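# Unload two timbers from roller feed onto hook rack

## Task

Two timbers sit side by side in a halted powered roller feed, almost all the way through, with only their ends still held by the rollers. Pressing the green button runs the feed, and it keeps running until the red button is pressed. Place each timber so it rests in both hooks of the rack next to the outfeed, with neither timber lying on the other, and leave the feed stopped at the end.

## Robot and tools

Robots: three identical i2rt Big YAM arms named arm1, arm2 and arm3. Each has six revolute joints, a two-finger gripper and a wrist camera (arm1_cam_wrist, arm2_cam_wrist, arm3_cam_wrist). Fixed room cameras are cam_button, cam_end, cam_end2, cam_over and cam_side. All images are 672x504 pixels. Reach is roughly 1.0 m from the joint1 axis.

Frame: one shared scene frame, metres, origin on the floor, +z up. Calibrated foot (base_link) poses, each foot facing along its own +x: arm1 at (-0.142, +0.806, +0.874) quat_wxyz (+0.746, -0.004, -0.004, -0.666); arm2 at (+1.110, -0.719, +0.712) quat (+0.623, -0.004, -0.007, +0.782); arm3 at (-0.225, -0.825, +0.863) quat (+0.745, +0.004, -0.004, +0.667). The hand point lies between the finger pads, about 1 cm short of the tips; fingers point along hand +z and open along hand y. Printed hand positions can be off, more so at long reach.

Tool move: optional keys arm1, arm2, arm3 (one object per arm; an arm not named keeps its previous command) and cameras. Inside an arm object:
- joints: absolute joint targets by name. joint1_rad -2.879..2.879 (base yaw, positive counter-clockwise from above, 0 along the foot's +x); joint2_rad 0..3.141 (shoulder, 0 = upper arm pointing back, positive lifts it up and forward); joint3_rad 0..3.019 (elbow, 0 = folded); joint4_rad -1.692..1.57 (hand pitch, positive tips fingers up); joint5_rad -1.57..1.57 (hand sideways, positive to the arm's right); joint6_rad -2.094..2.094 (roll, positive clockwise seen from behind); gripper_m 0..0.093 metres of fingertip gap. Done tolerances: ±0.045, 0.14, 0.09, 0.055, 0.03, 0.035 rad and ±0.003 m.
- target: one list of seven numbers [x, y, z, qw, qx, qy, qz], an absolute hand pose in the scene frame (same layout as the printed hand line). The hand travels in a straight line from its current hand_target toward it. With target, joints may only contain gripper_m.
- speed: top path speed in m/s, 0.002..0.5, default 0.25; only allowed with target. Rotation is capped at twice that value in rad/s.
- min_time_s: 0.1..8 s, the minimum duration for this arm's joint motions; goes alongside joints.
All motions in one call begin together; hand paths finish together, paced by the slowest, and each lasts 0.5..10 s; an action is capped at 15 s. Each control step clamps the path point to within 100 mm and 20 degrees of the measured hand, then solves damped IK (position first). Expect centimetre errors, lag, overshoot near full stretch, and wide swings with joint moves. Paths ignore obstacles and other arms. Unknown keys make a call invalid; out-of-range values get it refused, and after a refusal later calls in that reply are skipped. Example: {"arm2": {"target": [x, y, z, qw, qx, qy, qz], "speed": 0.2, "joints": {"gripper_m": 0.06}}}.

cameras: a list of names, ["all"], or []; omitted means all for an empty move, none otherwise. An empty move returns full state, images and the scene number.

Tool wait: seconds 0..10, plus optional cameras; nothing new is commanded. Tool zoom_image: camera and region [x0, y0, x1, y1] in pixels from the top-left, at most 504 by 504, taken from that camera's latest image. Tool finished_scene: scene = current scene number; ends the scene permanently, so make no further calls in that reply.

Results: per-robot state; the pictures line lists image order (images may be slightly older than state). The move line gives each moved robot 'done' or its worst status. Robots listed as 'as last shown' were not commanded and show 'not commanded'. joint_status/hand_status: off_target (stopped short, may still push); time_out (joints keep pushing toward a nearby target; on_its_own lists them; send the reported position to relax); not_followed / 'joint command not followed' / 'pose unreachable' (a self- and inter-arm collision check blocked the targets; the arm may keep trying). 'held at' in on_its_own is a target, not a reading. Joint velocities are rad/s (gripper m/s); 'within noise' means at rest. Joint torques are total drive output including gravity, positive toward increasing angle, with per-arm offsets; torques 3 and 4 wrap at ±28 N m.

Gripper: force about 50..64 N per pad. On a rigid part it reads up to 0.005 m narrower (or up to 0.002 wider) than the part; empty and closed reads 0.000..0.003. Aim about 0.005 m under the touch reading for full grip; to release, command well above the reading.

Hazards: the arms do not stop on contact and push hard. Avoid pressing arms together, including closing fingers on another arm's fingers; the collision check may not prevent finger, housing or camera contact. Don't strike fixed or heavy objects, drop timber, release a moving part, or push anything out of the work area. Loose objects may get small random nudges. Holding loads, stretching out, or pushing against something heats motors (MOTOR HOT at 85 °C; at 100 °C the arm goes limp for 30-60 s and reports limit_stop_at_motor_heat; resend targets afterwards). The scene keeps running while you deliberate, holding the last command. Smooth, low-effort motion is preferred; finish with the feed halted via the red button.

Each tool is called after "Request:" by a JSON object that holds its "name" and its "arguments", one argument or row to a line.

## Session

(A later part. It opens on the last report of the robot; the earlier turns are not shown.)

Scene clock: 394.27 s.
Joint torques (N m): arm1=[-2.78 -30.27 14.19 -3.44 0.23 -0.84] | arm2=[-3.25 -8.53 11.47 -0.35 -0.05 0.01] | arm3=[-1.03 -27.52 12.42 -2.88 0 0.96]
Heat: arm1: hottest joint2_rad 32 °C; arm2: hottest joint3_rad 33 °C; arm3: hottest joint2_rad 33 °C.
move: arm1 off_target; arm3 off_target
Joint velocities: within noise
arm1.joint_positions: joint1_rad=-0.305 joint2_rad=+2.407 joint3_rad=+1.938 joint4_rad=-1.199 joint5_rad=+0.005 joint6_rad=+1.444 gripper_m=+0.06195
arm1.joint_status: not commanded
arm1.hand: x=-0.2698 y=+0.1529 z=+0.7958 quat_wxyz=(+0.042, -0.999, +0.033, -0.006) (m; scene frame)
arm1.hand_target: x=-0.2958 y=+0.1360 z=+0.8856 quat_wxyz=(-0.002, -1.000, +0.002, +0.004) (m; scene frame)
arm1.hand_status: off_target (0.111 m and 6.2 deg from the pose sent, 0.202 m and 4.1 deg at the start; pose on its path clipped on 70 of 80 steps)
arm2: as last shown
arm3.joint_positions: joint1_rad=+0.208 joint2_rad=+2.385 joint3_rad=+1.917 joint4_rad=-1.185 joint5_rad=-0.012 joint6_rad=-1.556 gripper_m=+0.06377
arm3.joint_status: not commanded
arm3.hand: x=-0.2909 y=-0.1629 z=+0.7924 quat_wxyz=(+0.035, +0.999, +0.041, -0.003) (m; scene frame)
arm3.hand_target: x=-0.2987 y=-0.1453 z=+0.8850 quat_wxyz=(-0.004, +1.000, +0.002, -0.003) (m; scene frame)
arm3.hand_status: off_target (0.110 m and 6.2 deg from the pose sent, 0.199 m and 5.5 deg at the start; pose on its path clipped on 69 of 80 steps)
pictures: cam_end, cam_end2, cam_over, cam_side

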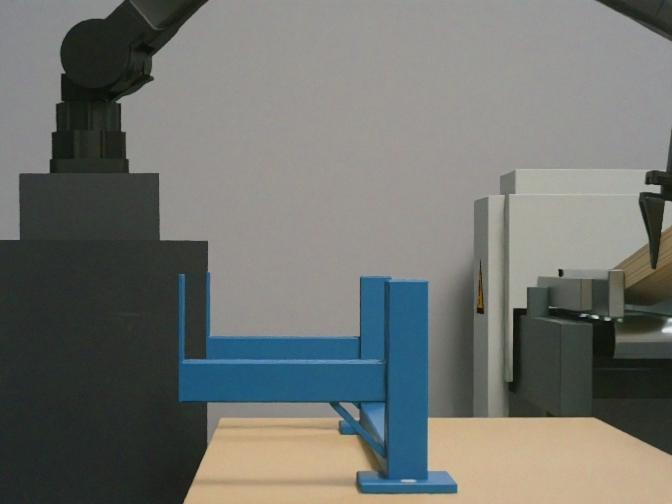

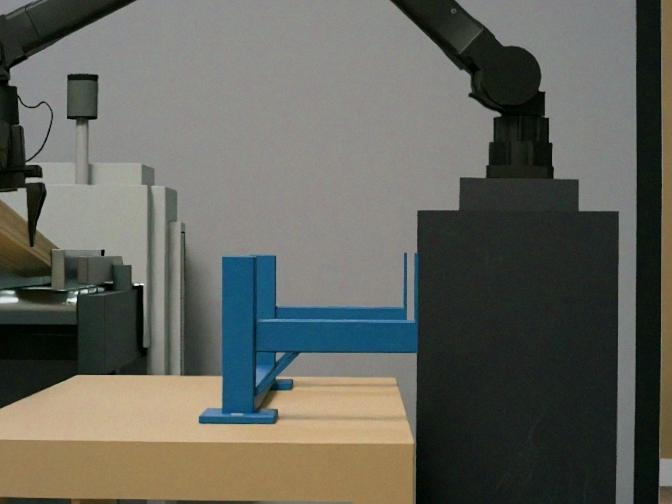

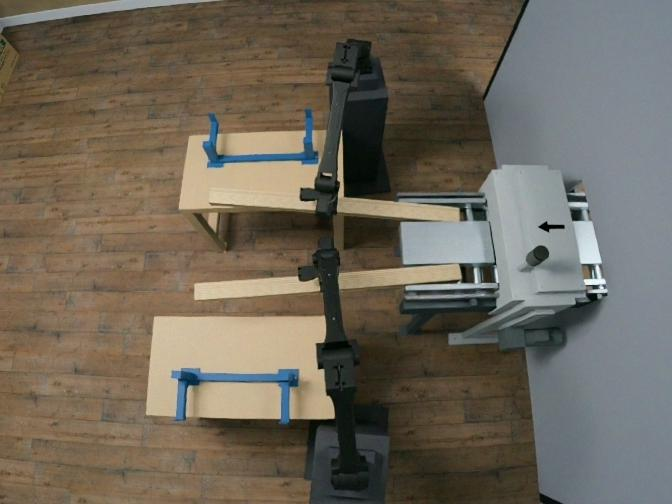

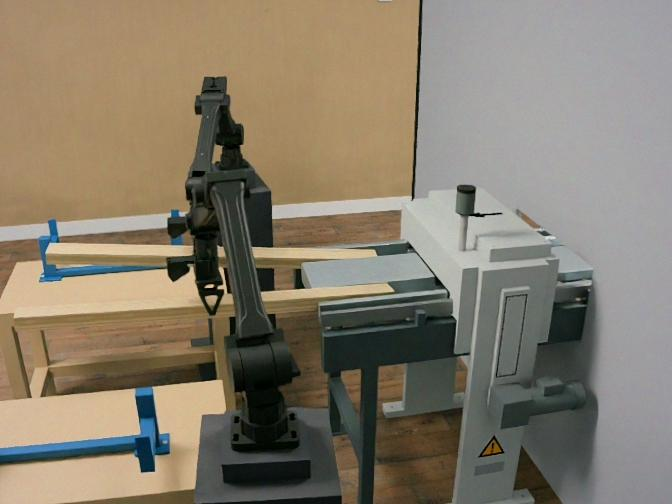

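Request:
{"name": "move", "arguments": {
  "arm1": {"target":[-0.36,0.18,0.97,0,1,0,0],"speed":0.15},
  "arm3": {"target":[-0.36,-0.20,0.97,0,1,0,0],"speed":0.15},
  "cameras": ["cam_end","cam_end2","cam_over","cam_side"]
}}

Scene clock: 423.00 s.
Joint torques (N m): arm1=[-5.07 -30.04 12.42 -4.19 0.77 -1.23] | arm2=[-3.25 -8.53 11.47 -0.34 -0.05 0.01] | arm3=[3.49 -27.63 9.14 -3.58 -0.75 1.64]
Heat: arm1: hottest joint2_rad 43 °C; arm2: hottest joint3_rad 34 °C; arm3: hottest joint2_rad 41 °C.
move: arm1 off_target; arm3 off_target
Joint velocities: within noise
arm1.joint_positions: joint1_rad=-0.366 joint2_rad=+2.282 joint3_rad=+1.896 joint4_rad=-1.237 joint5_rad=-0.010 joint6_rad=+1.402 gripper_m=+0.06192
arm1.joint_status: not commanded
arm1.hand: x=-0.3063 y=+0.1656 z=+0.8629 quat_wxyz=(+0.018, -0.999, +0.043, -0.011) (m; scene frame)
arm1.hand_target: x=-0.3481 y=+0.1780 z=+0.9452 quat_wxyz=(-0.003, -1.000, +0.004, +0.004) (m; scene frame)
arm1.hand_status: off_target (0.121 m and 5.5 deg from the pose sent, 0.198 m and 6.2 deg at the start; pose on its path clipped on 53 of 55 steps)
arm2: as last shown
arm3.joint_positions: joint1_rad=+0.238 joint2_rad=+2.224 joint3_rad=+1.845 joint4_rad=-1.213 joint5_rad=+0.011 joint6_rad=-1.545 gripper_m=+0.06379
arm3.joint_status: not commanded
arm3.hand: x=-0.3056 y=-0.1744 z=+0.8714 quat_wxyz=(+0.004, +0.999, +0.051, +0.007) (m; scene frame)
arm3.hand_target: x=-0.3492 y=-0.1949 z=+0.9489 quat_wxyz=(-0.004, +1.000, +0.005, -0.003) (m; scene frame)
arm3.hand_status: off_target (0.115 m and 5.9 deg from the pose sent, 0.194 m and 6.2 deg at the start; pose on its path clipped on 53 of 55 steps)
pictures: cam_end, cam_end2, cam_over, cam_side

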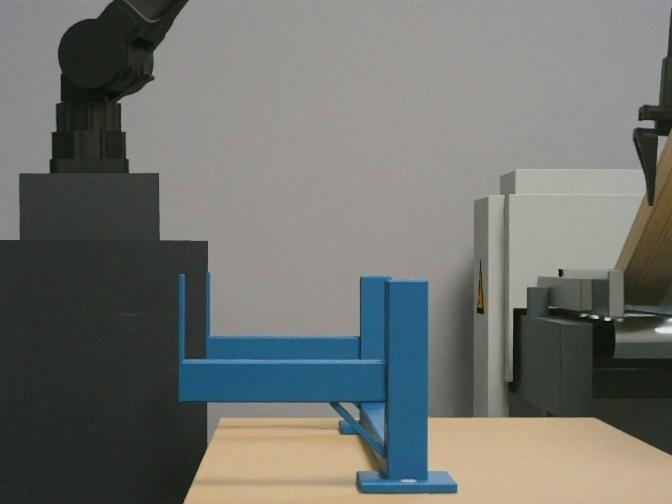

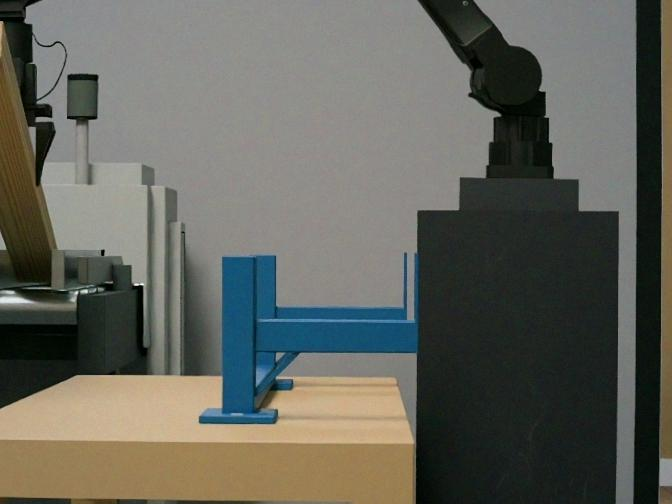

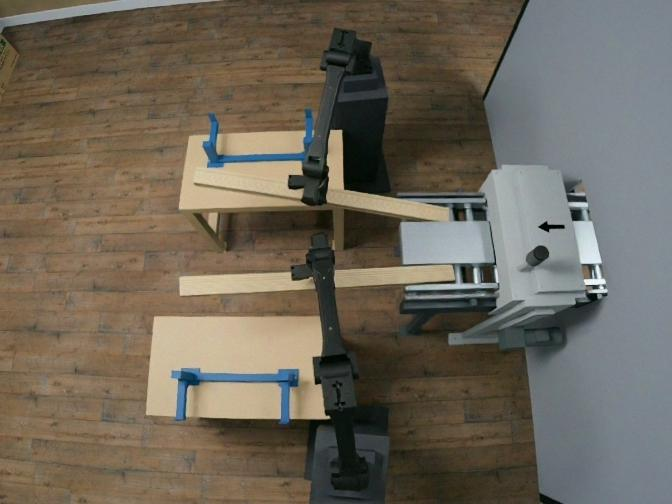

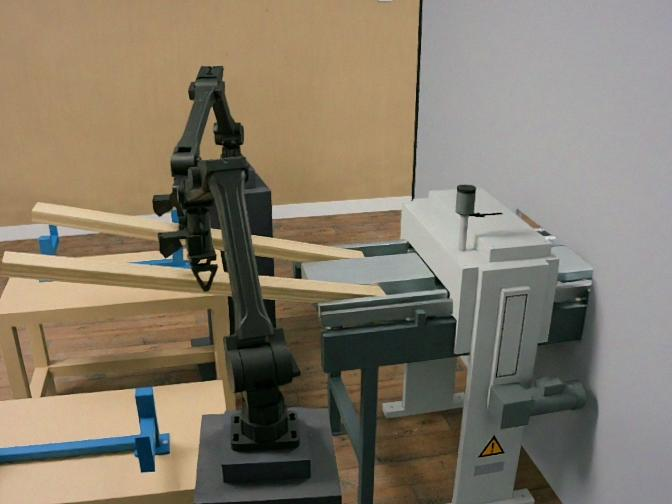

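Request:
{"name": "move", "arguments": {
  "arm1": {"target":[-0.57,0.22,1.0,0,1,0,0],"speed":0.15},
  "arm3": {"target":[-0.6,-0.24,1.0,0,1,0,0],"speed":0.15},
  "cameras": ["cam_end","cam_end2","cam_over","cam_side"]
}}

Scene clock: 454.20 s.
Joint torques (N m): arm1=[1.32 -28.81 18.51 -1.21 -0.19 -0.08] | arm2=[-3.25 -8.53 11.47 -0.32 -0.05 0.01] | arm3=[-1.79 -24.82 16.81 -0.55 -0.05 0.12]
Heat: arm1: hottest joint2_rad 43 °C; arm2: hottest joint3_rad 35 °C; arm3: hottest joint3_rad 39 °C.
move: arm1 off_target; arm3 off_target
Joint velocities: within noise
arm1.joint_positions: joint1_rad=-0.746 joint2_rad=+2.436 joint3_rad=+2.333 joint4_rad=-1.610 joint5_rad=+0.014 joint6_rad=+0.953 gripper_m=+0.06190
arm1.joint_status: not commanded
arm1.hand: x=-0.5578 y=+0.2454 z=+0.9193 quat_wxyz=(+0.056, -0.998, +0.007, -0.037) (m; scene frame)
arm1.hand_target: x=-0.5661 y=+0.2255 z=+0.9993 quat_wxyz=(-0.001, -1.000, +0.000, +0.001) (m; scene frame)
arm1.hand_status: off_target (0.085 m and 7.7 deg from the pose sent, 0.302 m and 5.5 deg at the start; pose on its path clipped on 70 of 117 steps)
arm2: as last shown
arm3.joint_positions: joint1_rad=+0.676 joint2_rad=+2.292 joint3_rad=+2.088 joint4_rad=-1.528 joint5_rad=-0.011 joint6_rad=-1.012 gripper_m=+0.06385
arm3.joint_status: not commanded
arm3.hand: x=-0.5783 y=-0.2718 z=+0.9172 quat_wxyz=(+0.065, +0.997, +0.003, +0.039) (m; scene frame)
arm3.hand_target: x=-0.5952 y=-0.2476 z=+1.0003 quat_wxyz=(-0.001, +1.000, +0.000, -0.001) (m; scene frame)
arm3.hand_status: off_target (0.091 m and 8.7 deg from the pose sent, 0.328 m and 5.9 deg at the start; pose on its path clipped on 84 of 117 steps)
pictures: cam_end, cam_end2, cam_over, cam_side

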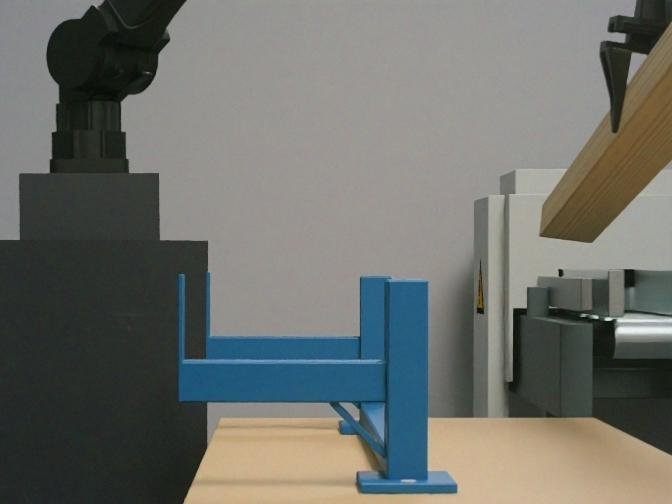

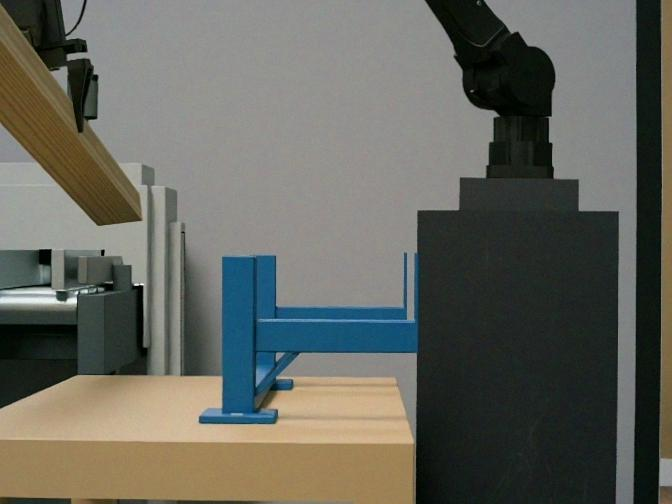

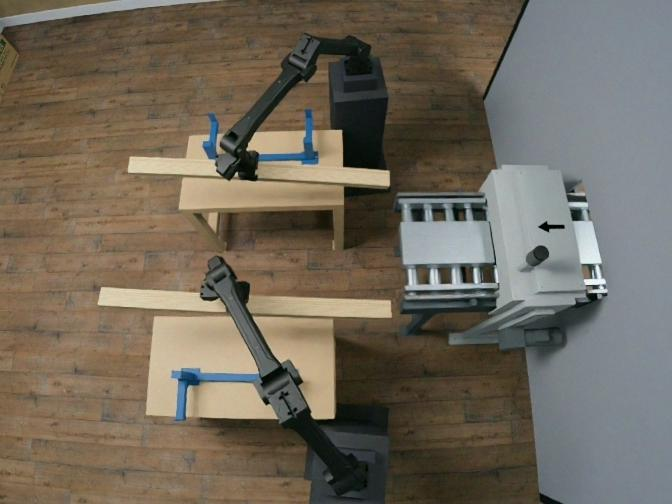

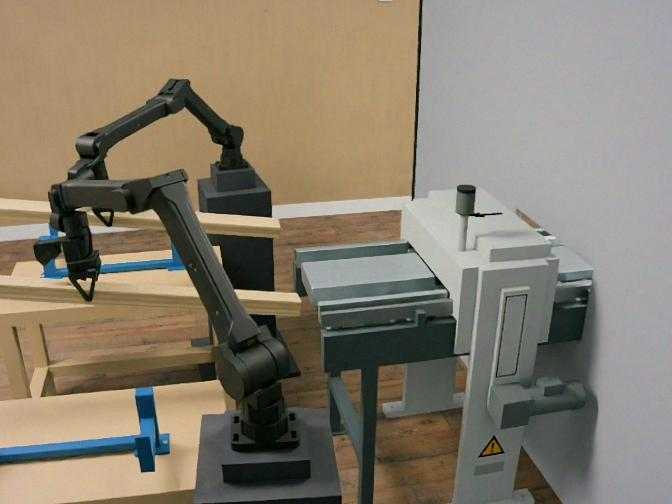

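Request:
{"name": "move", "arguments": {
  "arm1": {"target":[-0.59,0.51,0.97,0,1,0,0],"speed":0.15},
  "arm3": {"target":[-0.66,-0.515,0.97,0,1,0,0],"speed":0.15},
  "cameras": ["all"]
}}

Scene clock: 472.60 s.
Joint torques (N m): arm1=[0.79 -22.59 11.52 -0.14 -0.22 -0.09] | arm2=[-3.19 -8.59 11.45 -0.32 -0.05 0.01] | arm3=[-2.32 -20.72 10 0.32 -0.03 0.12]
Heat: arm1: hottest joint2_rad 42 °C; arm2: hottest joint3_rad 35 °C; arm3: hottest joint3_rad 43 °C.
move: arm1 off_target; arm3 off_target
Joint velocities: within noise
arm1.joint_positions: joint1_rad=-1.094 joint2_rad=+1.903 joint3_rad=+1.417 joint4_rad=-1.197 joint5_rad=+0.017 joint6_rad=+0.600 gripper_m=+0.06190
arm1.joint_status: not commanded
arm1.hand: x=-0.5756 y=+0.5209 z=+0.9182 quat_wxyz=(+0.033, -0.999, +0.005, -0.042) (m; scene frame)
arm1.hand_target: x=-0.5883 y=+0.5112 z=+0.9690 quat_wxyz=(+0.000, -1.000, +0.000, +0.000) (m; scene frame)
arm1.hand_status: off_target (0.055 m and 6.1 deg from the pose sent, 0.271 m and 7.7 deg at the start)
arm2: as last shown
arm3.joint_positions: joint1_rad=+1.063 joint2_rad=+1.891 joint3_rad=+1.421 joint4_rad=-1.221 joint5_rad=-0.014 joint6_rad=-0.633 gripper_m=+0.06385
arm3.joint_status: not commanded
arm3.hand: x=-0.6466 y=-0.5277 z=+0.9157 quat_wxyz=(+0.034, +0.998, +0.006, +0.045) (m; scene frame)
arm3.hand_target: x=-0.6582 y=-0.5164 z=+0.9687 quat_wxyz=(+0.000, +1.000, +0.000, +0.000) (m; scene frame)
arm3.hand_status: off_target (0.057 m and 6.5 deg from the pose sent, 0.262 m and 8.7 deg at the start)
pictures: arm1_cam_wrist, arm2_cam_wrist, arm3_cam_wrist, cam_button, cam_end, cam_end2, cam_over, cam_side

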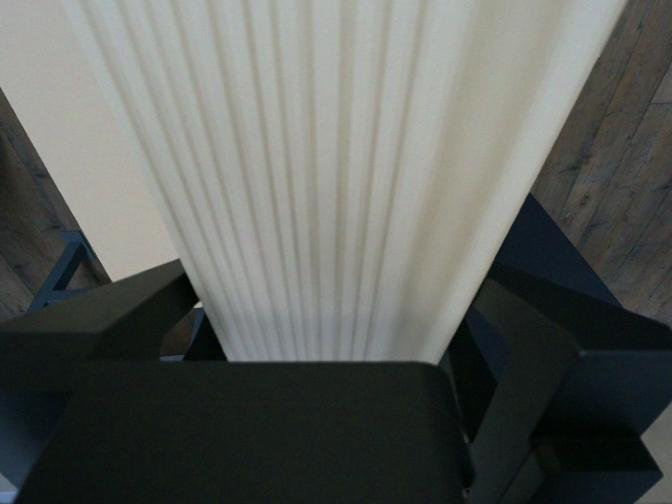

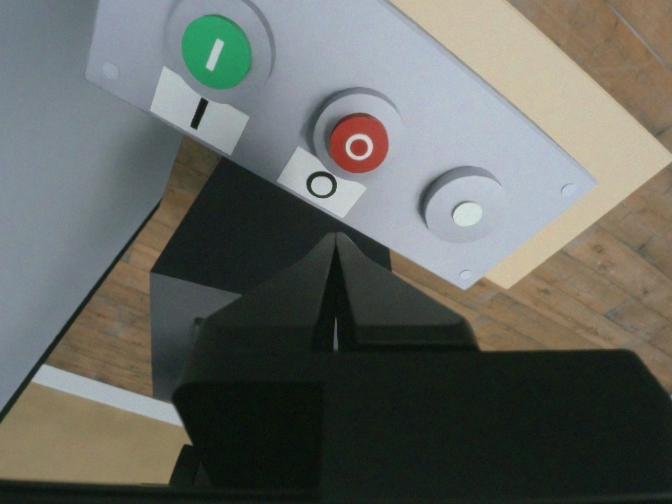

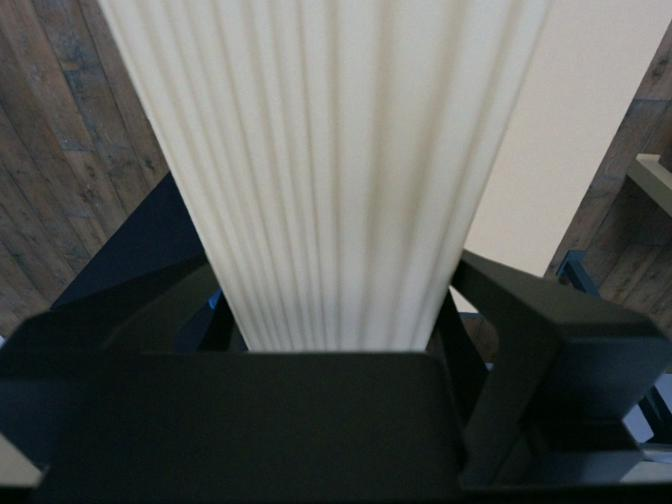

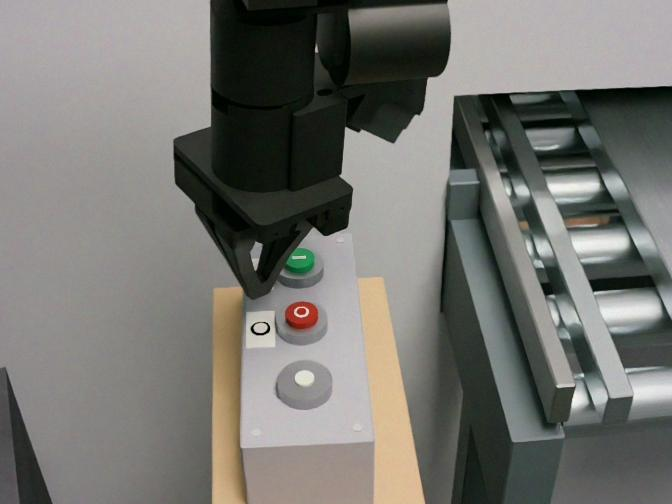

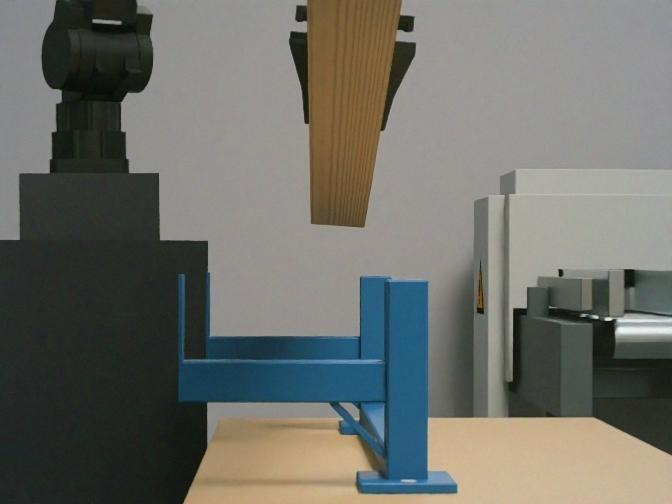

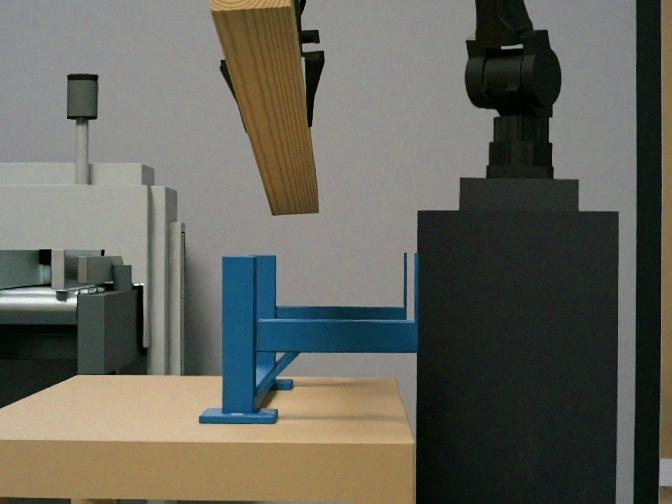

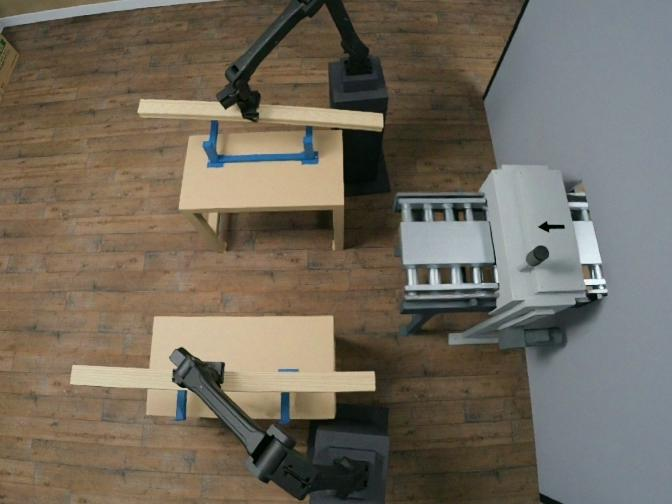

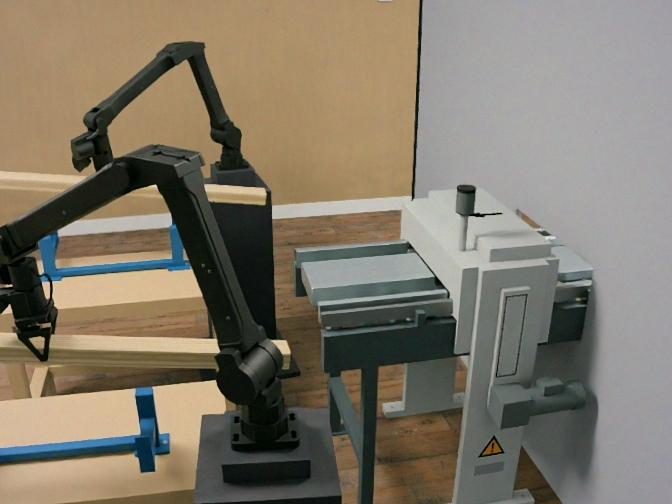

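Request:
{"name": "move", "arguments": {
  "arm1": {"target":[-0.60,0.565,0.95,0,1,0,0],"speed":0.15},
  "arm3": {"target":[-0.665,-0.58,0.95,0,1,0,0],"speed":0.15}
}}

Request:
{"name": "move", "arguments": {
  "arm1": {"target":[-0.60,0.565,0.86,0,1,0,0],"speed":0.1},
  "arm3": {"target":[-0.665,-0.58,0.86,0,1,0,0],"speed":0.1},
  "cameras": ["cam_end","cam_end2","cam_over","cam_side"]
}}

Scene clock: 501.53 s.
Joint torques (N m): arm1=[1.08 -21.48 11.23 -0.18 -0.21 -0.08] | arm2=[-3.19 -8.53 11.47 -0.32 -0.05 0.01] | arm3=[-2.61 -19.08 9.84 0.34 -0.03 0.13]
Heat: arm1: hottest joint2_rad 41 °C; arm2: hottest joint3_rad 35 °C; arm3: hottest joint3_rad 40 °C.
move: arm1 off_target; arm3 off_target
Joint velocities: within noise
arm1.joint_positions: joint1_rad=-1.199 joint2_rad=+1.871 joint3_rad=+1.323 joint4_rad=-1.129 joint5_rad=+0.017 joint6_rad=+0.500 gripper_m=+0.06190
arm1.joint_status: not commanded
arm1.hand: x=-0.5843 y=+0.5773 z=+0.9026 quat_wxyz=(+0.026, -0.999, +0.007, -0.043) (m; scene frame)
arm1.hand_target: x=-0.5985 y=+0.5659 z=+0.9492 quat_wxyz=(+0.000, -1.000, +0.000, +0.000) (m; scene frame)
arm1.hand_status: off_target (0.051 m and 5.9 deg from the pose sent, 0.060 m and 6.1 deg at the start)
arm2: as last shown
arm3.joint_positions: joint1_rad=+1.177 joint2_rad=+1.828 joint3_rad=+1.288 joint4_rad=-1.143 joint5_rad=-0.014 joint6_rad=-0.522 gripper_m=+0.06385
arm3.joint_status: not commanded
arm3.hand: x=-0.6492 y=-0.5932 z=+0.9022 quat_wxyz=(+0.027, +0.999, +0.008, +0.046) (m; scene frame)
arm3.hand_target: x=-0.6632 y=-0.5810 z=+0.9492 quat_wxyz=(+0.000, +1.000, +0.000, +0.000) (m; scene frame)
arm3.hand_status: off_target (0.052 m and 6.2 deg from the pose sent, 0.065 m and 6.5 deg at the start)
pictures: none

Scene clock: 503.27 s.
Joint torques (N m): arm1=[0.85 -19.72 9.98 -0.1 -0.2 -0.08] | arm2=[-3.25 -8.59 11.45 -0.34 -0.05 0.01] | arm3=[-2.37 -17.32 8.73 0.47 -0.06 0.13]
Heat: arm1: hottest joint2_rad 40 °C; arm2: hottest joint3_rad 35 °C; arm3: hottest joint3_rad 40 °C.
move: arm1 off_target; arm3 off_target
Joint velocities: within noise
arm1.joint_positions: joint1_rad=-1.199 joint2_rad=+1.965 joint3_rad=+1.237 joint4_rad=-0.921 joint5_rad=+0.017 joint6_rad=+0.498 gripper_m=+0.06190
arm1.joint_status: not commanded
arm1.hand: x=-0.5818 y=+0.5777 z=+0.8285 quat_wxyz=(+0.020, -0.999, +0.006, -0.031) (m; scene frame)
arm1.hand_target: x=-0.5991 y=+0.5655 z=+0.8600 quat_wxyz=(+0.000, -1.000, +0.000, +0.000) (m; scene frame)
arm1.hand_status: off_target (0.039 m and 4.3 deg from the pose sent, 0.047 m and 5.9 deg at the start)
arm2: as last shown
arm3.joint_positions: joint1_rad=+1.177 joint2_rad=+1.921 joint3_rad=+1.196 joint4_rad=-0.931 joint5_rad=-0.013 joint6_rad=-0.520 gripper_m=+0.06385
arm3.joint_status: not commanded
arm3.hand: x=-0.6463 y=-0.5936 z=+0.8278 quat_wxyz=(+0.020, +0.999, +0.007, +0.034) (m; scene frame)
arm3.hand_target: x=-0.6639 y=-0.5806 z=+0.8599 quat_wxyz=(+0.000, +1.000, +0.000, +0.000) (m; scene frame)
arm3.hand_status: off_target (0.040 m and 4.6 deg from the pose sent, 0.047 m and 6.2 deg at the start)
pictures: cam_end, cam_end2, cam_over, cam_side

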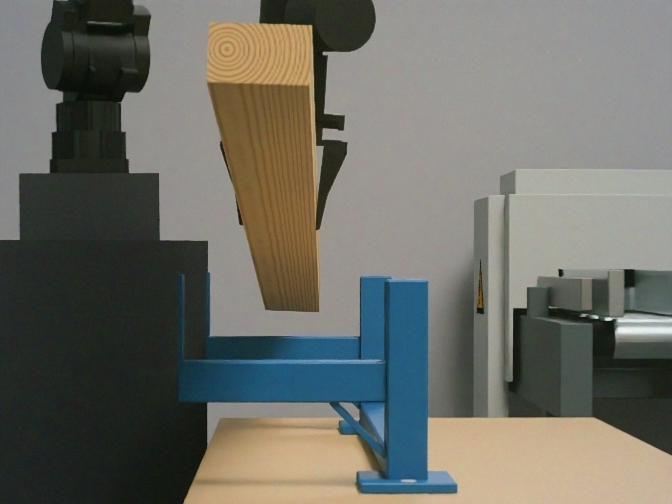

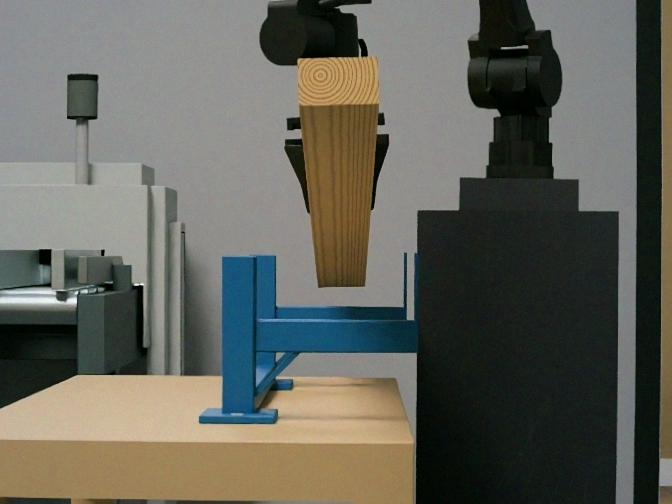

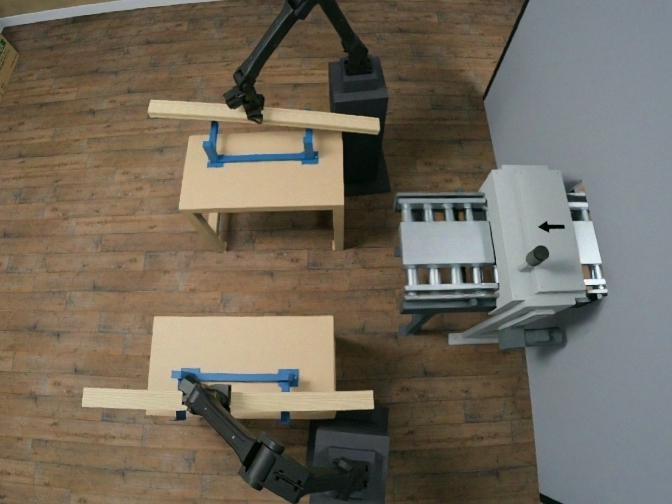

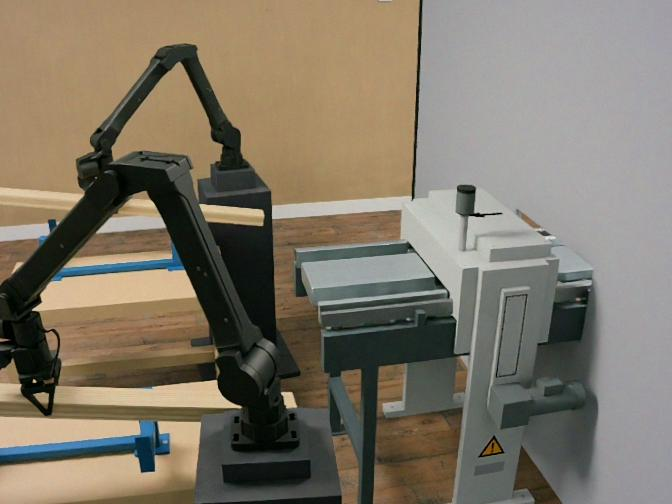

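Request:
{"name": "move", "arguments": {
  "arm1": {"target":[-0.60,0.567,0.74,0,1,0,0],"speed":0.08},
  "arm3": {"target":[-0.665,-0.58,0.74,0,1,0,0],"speed":0.08},
  "cameras": ["cam_end","cam_end2"]
}}

Request:
{"name": "move", "arguments": {
  "arm1": {"target":[-0.60,0.567,0.69,0,1,0,0],"speed":0.08},
  "arm3": {"target":[-0.665,-0.58,0.69,0,1,0,0],"speed":0.08},
  "cameras": ["cam_end","cam_end2","cam_over"]
}}

Scene clock: 515.20 s.
Joint torques (N m): arm1=[0.56 -18.32 7.49 0.57 0.12 -0.01] | arm2=[-3.31 -8.59 11.45 -0.32 -0.05 0.01] | arm3=[-2.2 -15.62 6.53 1.14 -0.24 0.05]
Heat: arm1: hottest joint2_rad 37 °C; arm2: hottest joint3_rad 36 °C; arm3: hottest joint3_rad 39 °C.
move: arm1 off_target; arm3 off_target
Joint velocities: within noise
arm1.joint_positions: joint1_rad=-1.199 joint2_rad=+2.161 joint3_rad=+1.210 joint4_rad=-0.678 joint5_rad=+0.007 joint6_rad=+0.484 gripper_m=+0.06181
arm1.joint_status: not commanded
arm1.hand: x=-0.5816 y=+0.5749 z=+0.7248 quat_wxyz=(+0.011, -1.000, -0.001, -0.024) (m; scene frame)
arm1.hand_target: x=-0.5996 y=+0.5673 z=+0.7403 quat_wxyz=(+0.000, -1.000, +0.000, +0.000) (m; scene frame)
arm1.hand_status: off_target (0.025 m and 3.1 deg from the pose sent, 0.091 m and 4.3 deg at the start)
arm2.joint_positions: joint1_rad=-0.025 joint2_rad=+1.269 joint3_rad=+0.921 joint4_rad=-1.278 joint5_rad=-0.014 joint6_rad=-0.358 gripper_m=+0.00050
arm2.joint_status: not commanded
arm2.hand: x=+1.0432 y=-0.4069 z=+0.8474 quat_wxyz=(+0.020, +0.874, -0.485, +0.017) (m; scene frame)
arm2.hand_target: x=+1.0432 y=-0.3890 z=+0.8700 quat_wxyz=(-0.001, +0.875, -0.485, +0.000) (m; scene frame)
arm2.hand_status: not commanded
arm3.joint_positions: joint1_rad=+1.177 joint2_rad=+2.112 joint3_rad=+1.166 joint4_rad=-0.683 joint5_rad=-0.008 joint6_rad=-0.509 gripper_m=+0.06384
arm3.joint_status: not commanded
arm3.hand: x=-0.6489 y=-0.5898 z=+0.7280 quat_wxyz=(+0.011, +1.000, +0.002, +0.024) (m; scene frame)
arm3.hand_target: x=-0.6647 y=-0.5800 z=+0.7404 quat_wxyz=(+0.000, +1.000, +0.000, +0.000) (m; scene frame)
arm3.hand_status: off_target (0.022 m and 3.0 deg from the pose sent, 0.091 m and 4.6 deg at the start)
pictures: cam_end, cam_end2

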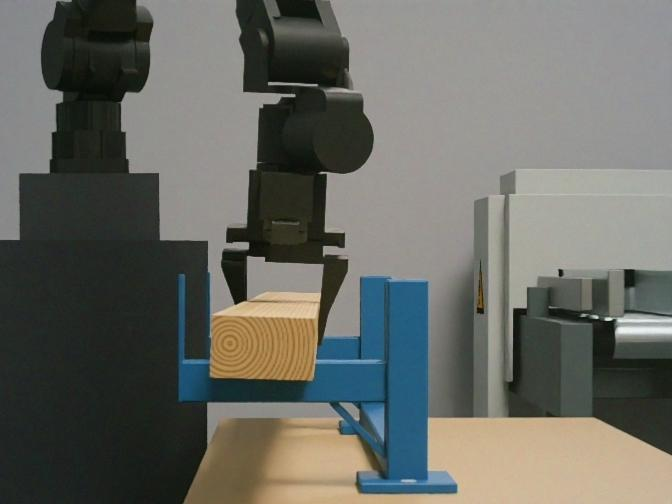

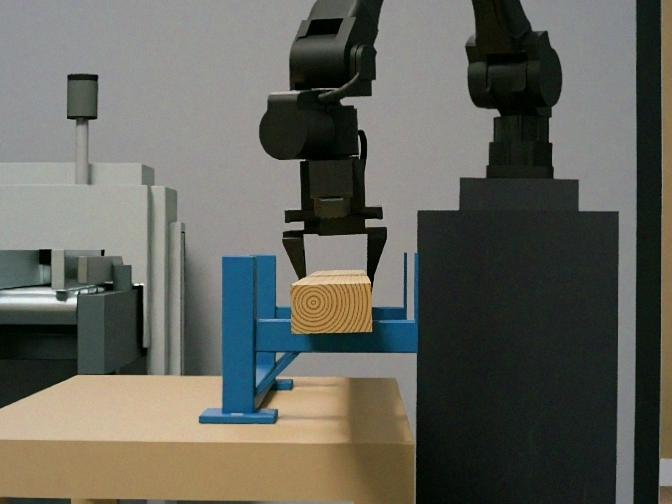

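Scene clock: 516.33 s.
Joint torques (N m): arm1=[0.5 -11.28 8.35 4.08 0.32 0.02] | arm2=[-3.25 -8.59 11.45 -0.34 -0.05 0.01] | arm3=[-2.2 -8.53 6.89 4.16 -0.34 0.04]
Heat: arm1: hottest joint2_rad 37 °C; arm2: hottest joint3_rad 36 °C; arm3: hottest joint3_rad 39 °C.
move: arm1 off_target; arm3 off_target
Joint velocities: within noise
arm1.joint_positions: joint1_rad=-1.201 joint2_rad=+2.163 joint3_rad=+1.205 joint4_rad=-0.663 joint5_rad=+0.002 joint6_rad=+0.481 gripper_m=+0.06181
arm1.joint_status: not commanded
arm1.hand: x=-0.5822 y=+0.5746 z=+0.7224 quat_wxyz=(+0.007, -1.000, -0.001, -0.022) (m; scene frame)
arm1.hand_target: x=-0.5975 y=+0.5683 z=+0.6928 quat_wxyz=(+0.000, -1.000, +0.000, +0.000) (m; scene frame)
arm1.hand_status: off_target (0.038 m and 2.7 deg from the pose sent, 0.040 m and 3.1 deg at the start)
arm2: as last shown
arm3.joint_positions: joint1_rad=+1.178 joint2_rad=+2.115 joint3_rad=+1.162 joint4_rad=-0.670 joint5_rad=-0.005 joint6_rad=-0.507 gripper_m=+0.06384
arm3.joint_status: not commanded
arm3.hand: x=-0.6488 y=-0.5899 z=+0.7256 quat_wxyz=(+0.009, +1.000, +0.001, +0.022) (m; scene frame)
arm3.hand_target: x=-0.6619 y=-0.5816 z=+0.6932 quat_wxyz=(+0.001, +1.000, +0.000, +0.001) (m; scene frame)
arm3.hand_status: off_target (0.040 m and 2.7 deg from the pose sent, 0.042 m and 3.0 deg at the start)
pictures: cam_end, cam_end2, cam_over

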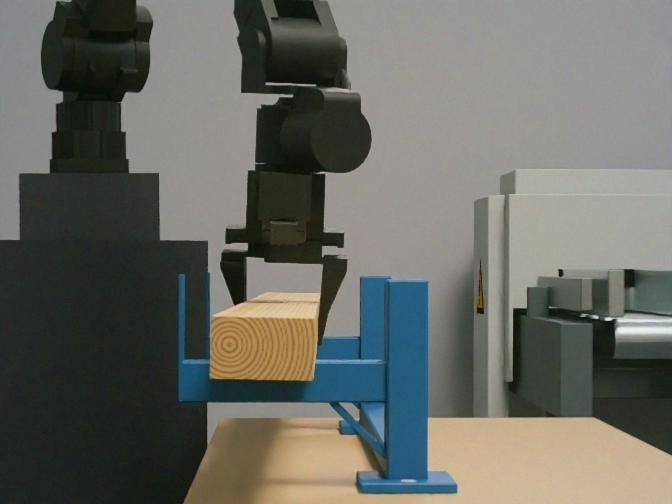

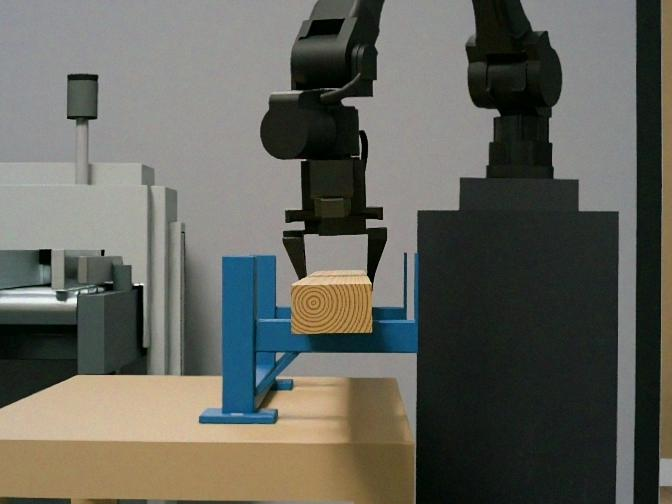

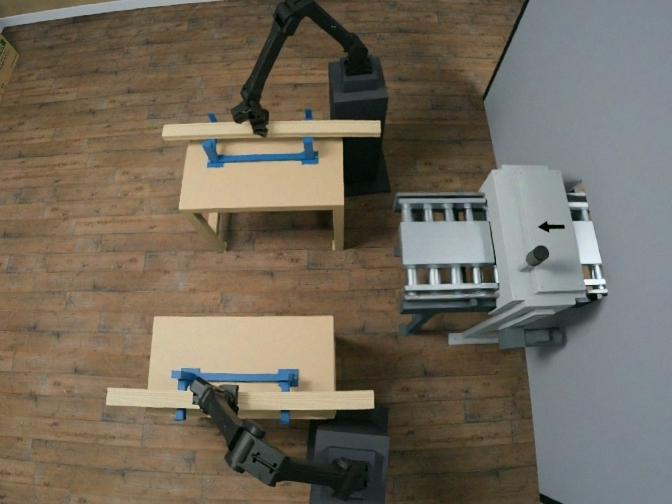

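Request:
{"name": "move", "arguments": {
  "arm1": {"target":[-0.595,0.567,0.735,0,1,0,0],"joints":{"gripper_m":0.085}},
  "arm3": {"target":[-0.661,-0.58,0.735,0,1,0,0],"joints":{"gripper_m":0.085}}
}}

Request:
{"name": "move", "arguments": {
  "arm1": {"target":[-0.595,0.567,0.90,0,1,0,0],"speed":0.2},
  "arm3": {"target":[-0.661,-0.58,0.90,0,1,0,0],"speed":0.2},
  "cameras": ["cam_end","cam_end2","cam_over","cam_side"]
}}

Scene clock: 543.97 s.
Joint torques (N m): arm1=[1.08 -17.14 6.52 -0.2 0.11 0.06] | arm2=[-3.25 -8.53 11.45 -0.34 -0.05 0.01] | arm3=[-2.61 -14.51 6.19 0.32 -0.2 -0.01]
Heat: arm1: hottest joint2_rad 34 °C; arm2: hottest joint3_rad 36 °C; arm3: hottest joint3_rad 37 °C.
move: arm1 done; arm3 done
Joint velocities: within noise
arm1.joint_positions: joint1_rad=-1.201 joint2_rad=+2.147 joint3_rad=+1.210 joint4_rad=-0.639 joint5_rad=+0.008 joint6_rad=+0.482 gripper_m=+0.08494
arm1.joint_status: all done
arm1.hand: x=-0.5941 y=+0.5696 z=+0.7312 quat_wxyz=(-0.001, -1.000, -0.001, -0.001) (m; scene frame)
arm1.hand_target: x=-0.5949 y=+0.5670 z=+0.7350 quat_wxyz=(+0.000, -1.000, +0.000, +0.000) (m; scene frame)
arm1.hand_status: done (0.005 m and 0.2 deg from the pose sent, 0.020 m and 2.7 deg at the start)
arm2: as last shown
arm3.joint_positions: joint1_rad=+1.178 joint2_rad=+2.102 joint3_rad=+1.162 joint4_rad=-0.640 joint5_rad=-0.009 joint6_rad=-0.507 gripper_m=+0.08496
arm3.joint_status: all done
arm3.hand: x=-0.6589 y=-0.5853 z=+0.7313 quat_wxyz=(+0.000, +1.000, +0.002, +0.002) (m; scene frame)
arm3.hand_target: x=-0.6609 y=-0.5800 z=+0.7350 quat_wxyz=(+0.000, +1.000, +0.000, +0.000) (m; scene frame)
arm3.hand_status: done (0.007 m and 0.3 deg from the pose sent, 0.018 m and 2.7 deg at the start)
pictures: none

Scene clock: 545.63 s.
Joint torques (N m): arm1=[1.55 -15.03 11.45 -0.34 0.11 0.07] | arm2=[-3.25 -8.59 11.47 -0.32 -0.05 0.01] | arm3=[-2.73 -12.63 10.28 0.2 -0.2 -0.04]
Heat: arm1: hottest joint2_rad 34 °C; arm2: hottest joint3_rad 36 °C; arm3: hottest joint3_rad 37 °C.
move: arm1 off_target; arm3 off_target
Joint velocities: within noise
arm1.joint_positions: joint1_rad=-1.201 joint2_rad=+1.847 joint3_rad=+1.250 joint4_rad=-1.002 joint5_rad=+0.008 joint6_rad=+0.484 gripper_m=+0.08494
arm1.joint_status: not commanded
arm1.hand: x=-0.5850 y=+0.5763 z=+0.8897 quat_wxyz=(+0.004, -1.000, +0.000, -0.011) (m; scene frame)
arm1.hand_target: x=-0.5947 y=+0.5671 z=+0.9001 quat_wxyz=(+0.000, -1.000, +0.000, +0.000) (m; scene frame)
arm1.hand_status: off_target (0.017 m and 1.3 deg from the pose sent, 0.169 m and 0.2 deg at the start)
arm2: as last shown
arm3.joint_positions: joint1_rad=+1.176 joint2_rad=+1.802 joint3_rad=+1.214 joint4_rad=-1.015 joint5_rad=-0.009 joint6_rad=-0.507 gripper_m=+0.08496
arm3.joint_status: not commanded
arm3.hand: x=-0.6495 y=-0.5916 z=+0.8893 quat_wxyz=(+0.005, +1.000, +0.001, +0.012) (m; scene frame)
arm3.hand_target: x=-0.6605 y=-0.5802 z=+0.9002 quat_wxyz=(+0.000, +1.000, +0.000, +0.000) (m; scene frame)
arm3.hand_status: off_target (0.019 m and 1.5 deg from the pose sent, 0.169 m and 0.3 deg at the start)
pictures: cam_end, cam_end2, cam_over, cam_side

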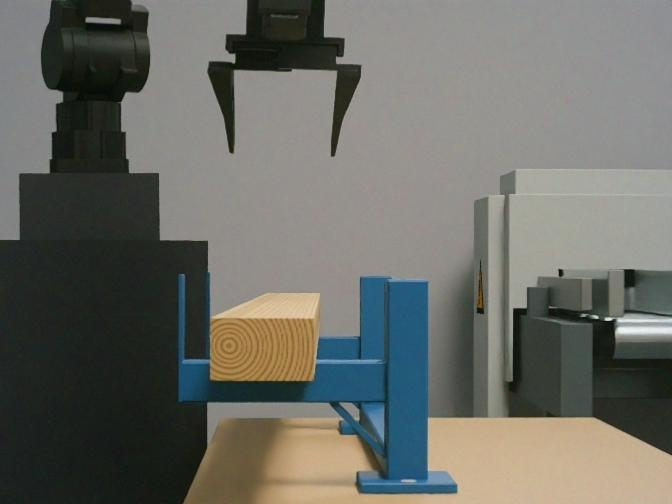

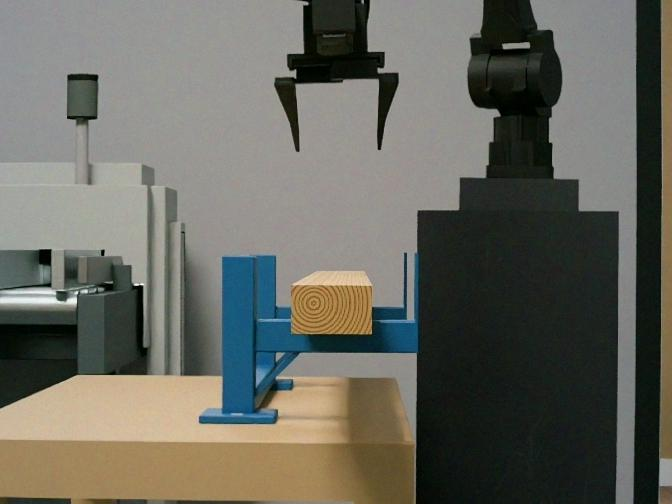

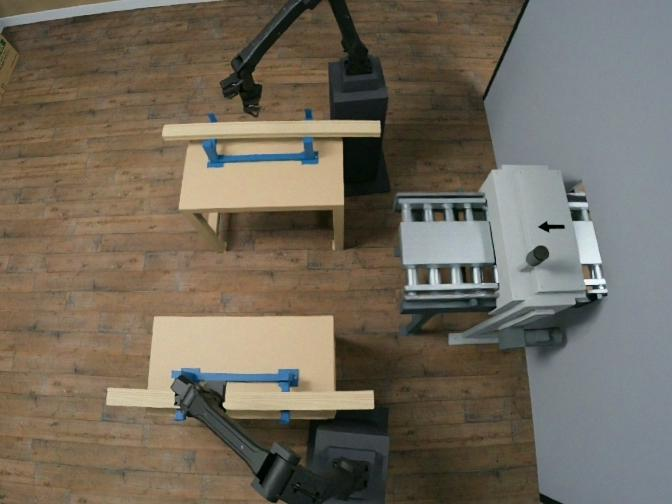

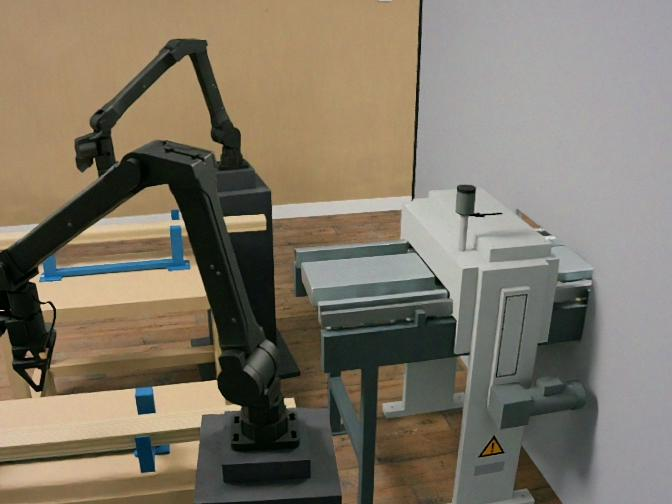

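Request:
{"name": "finished_scene", "arguments": {
  "scene": 1
}}

The scene is finished: the task was done.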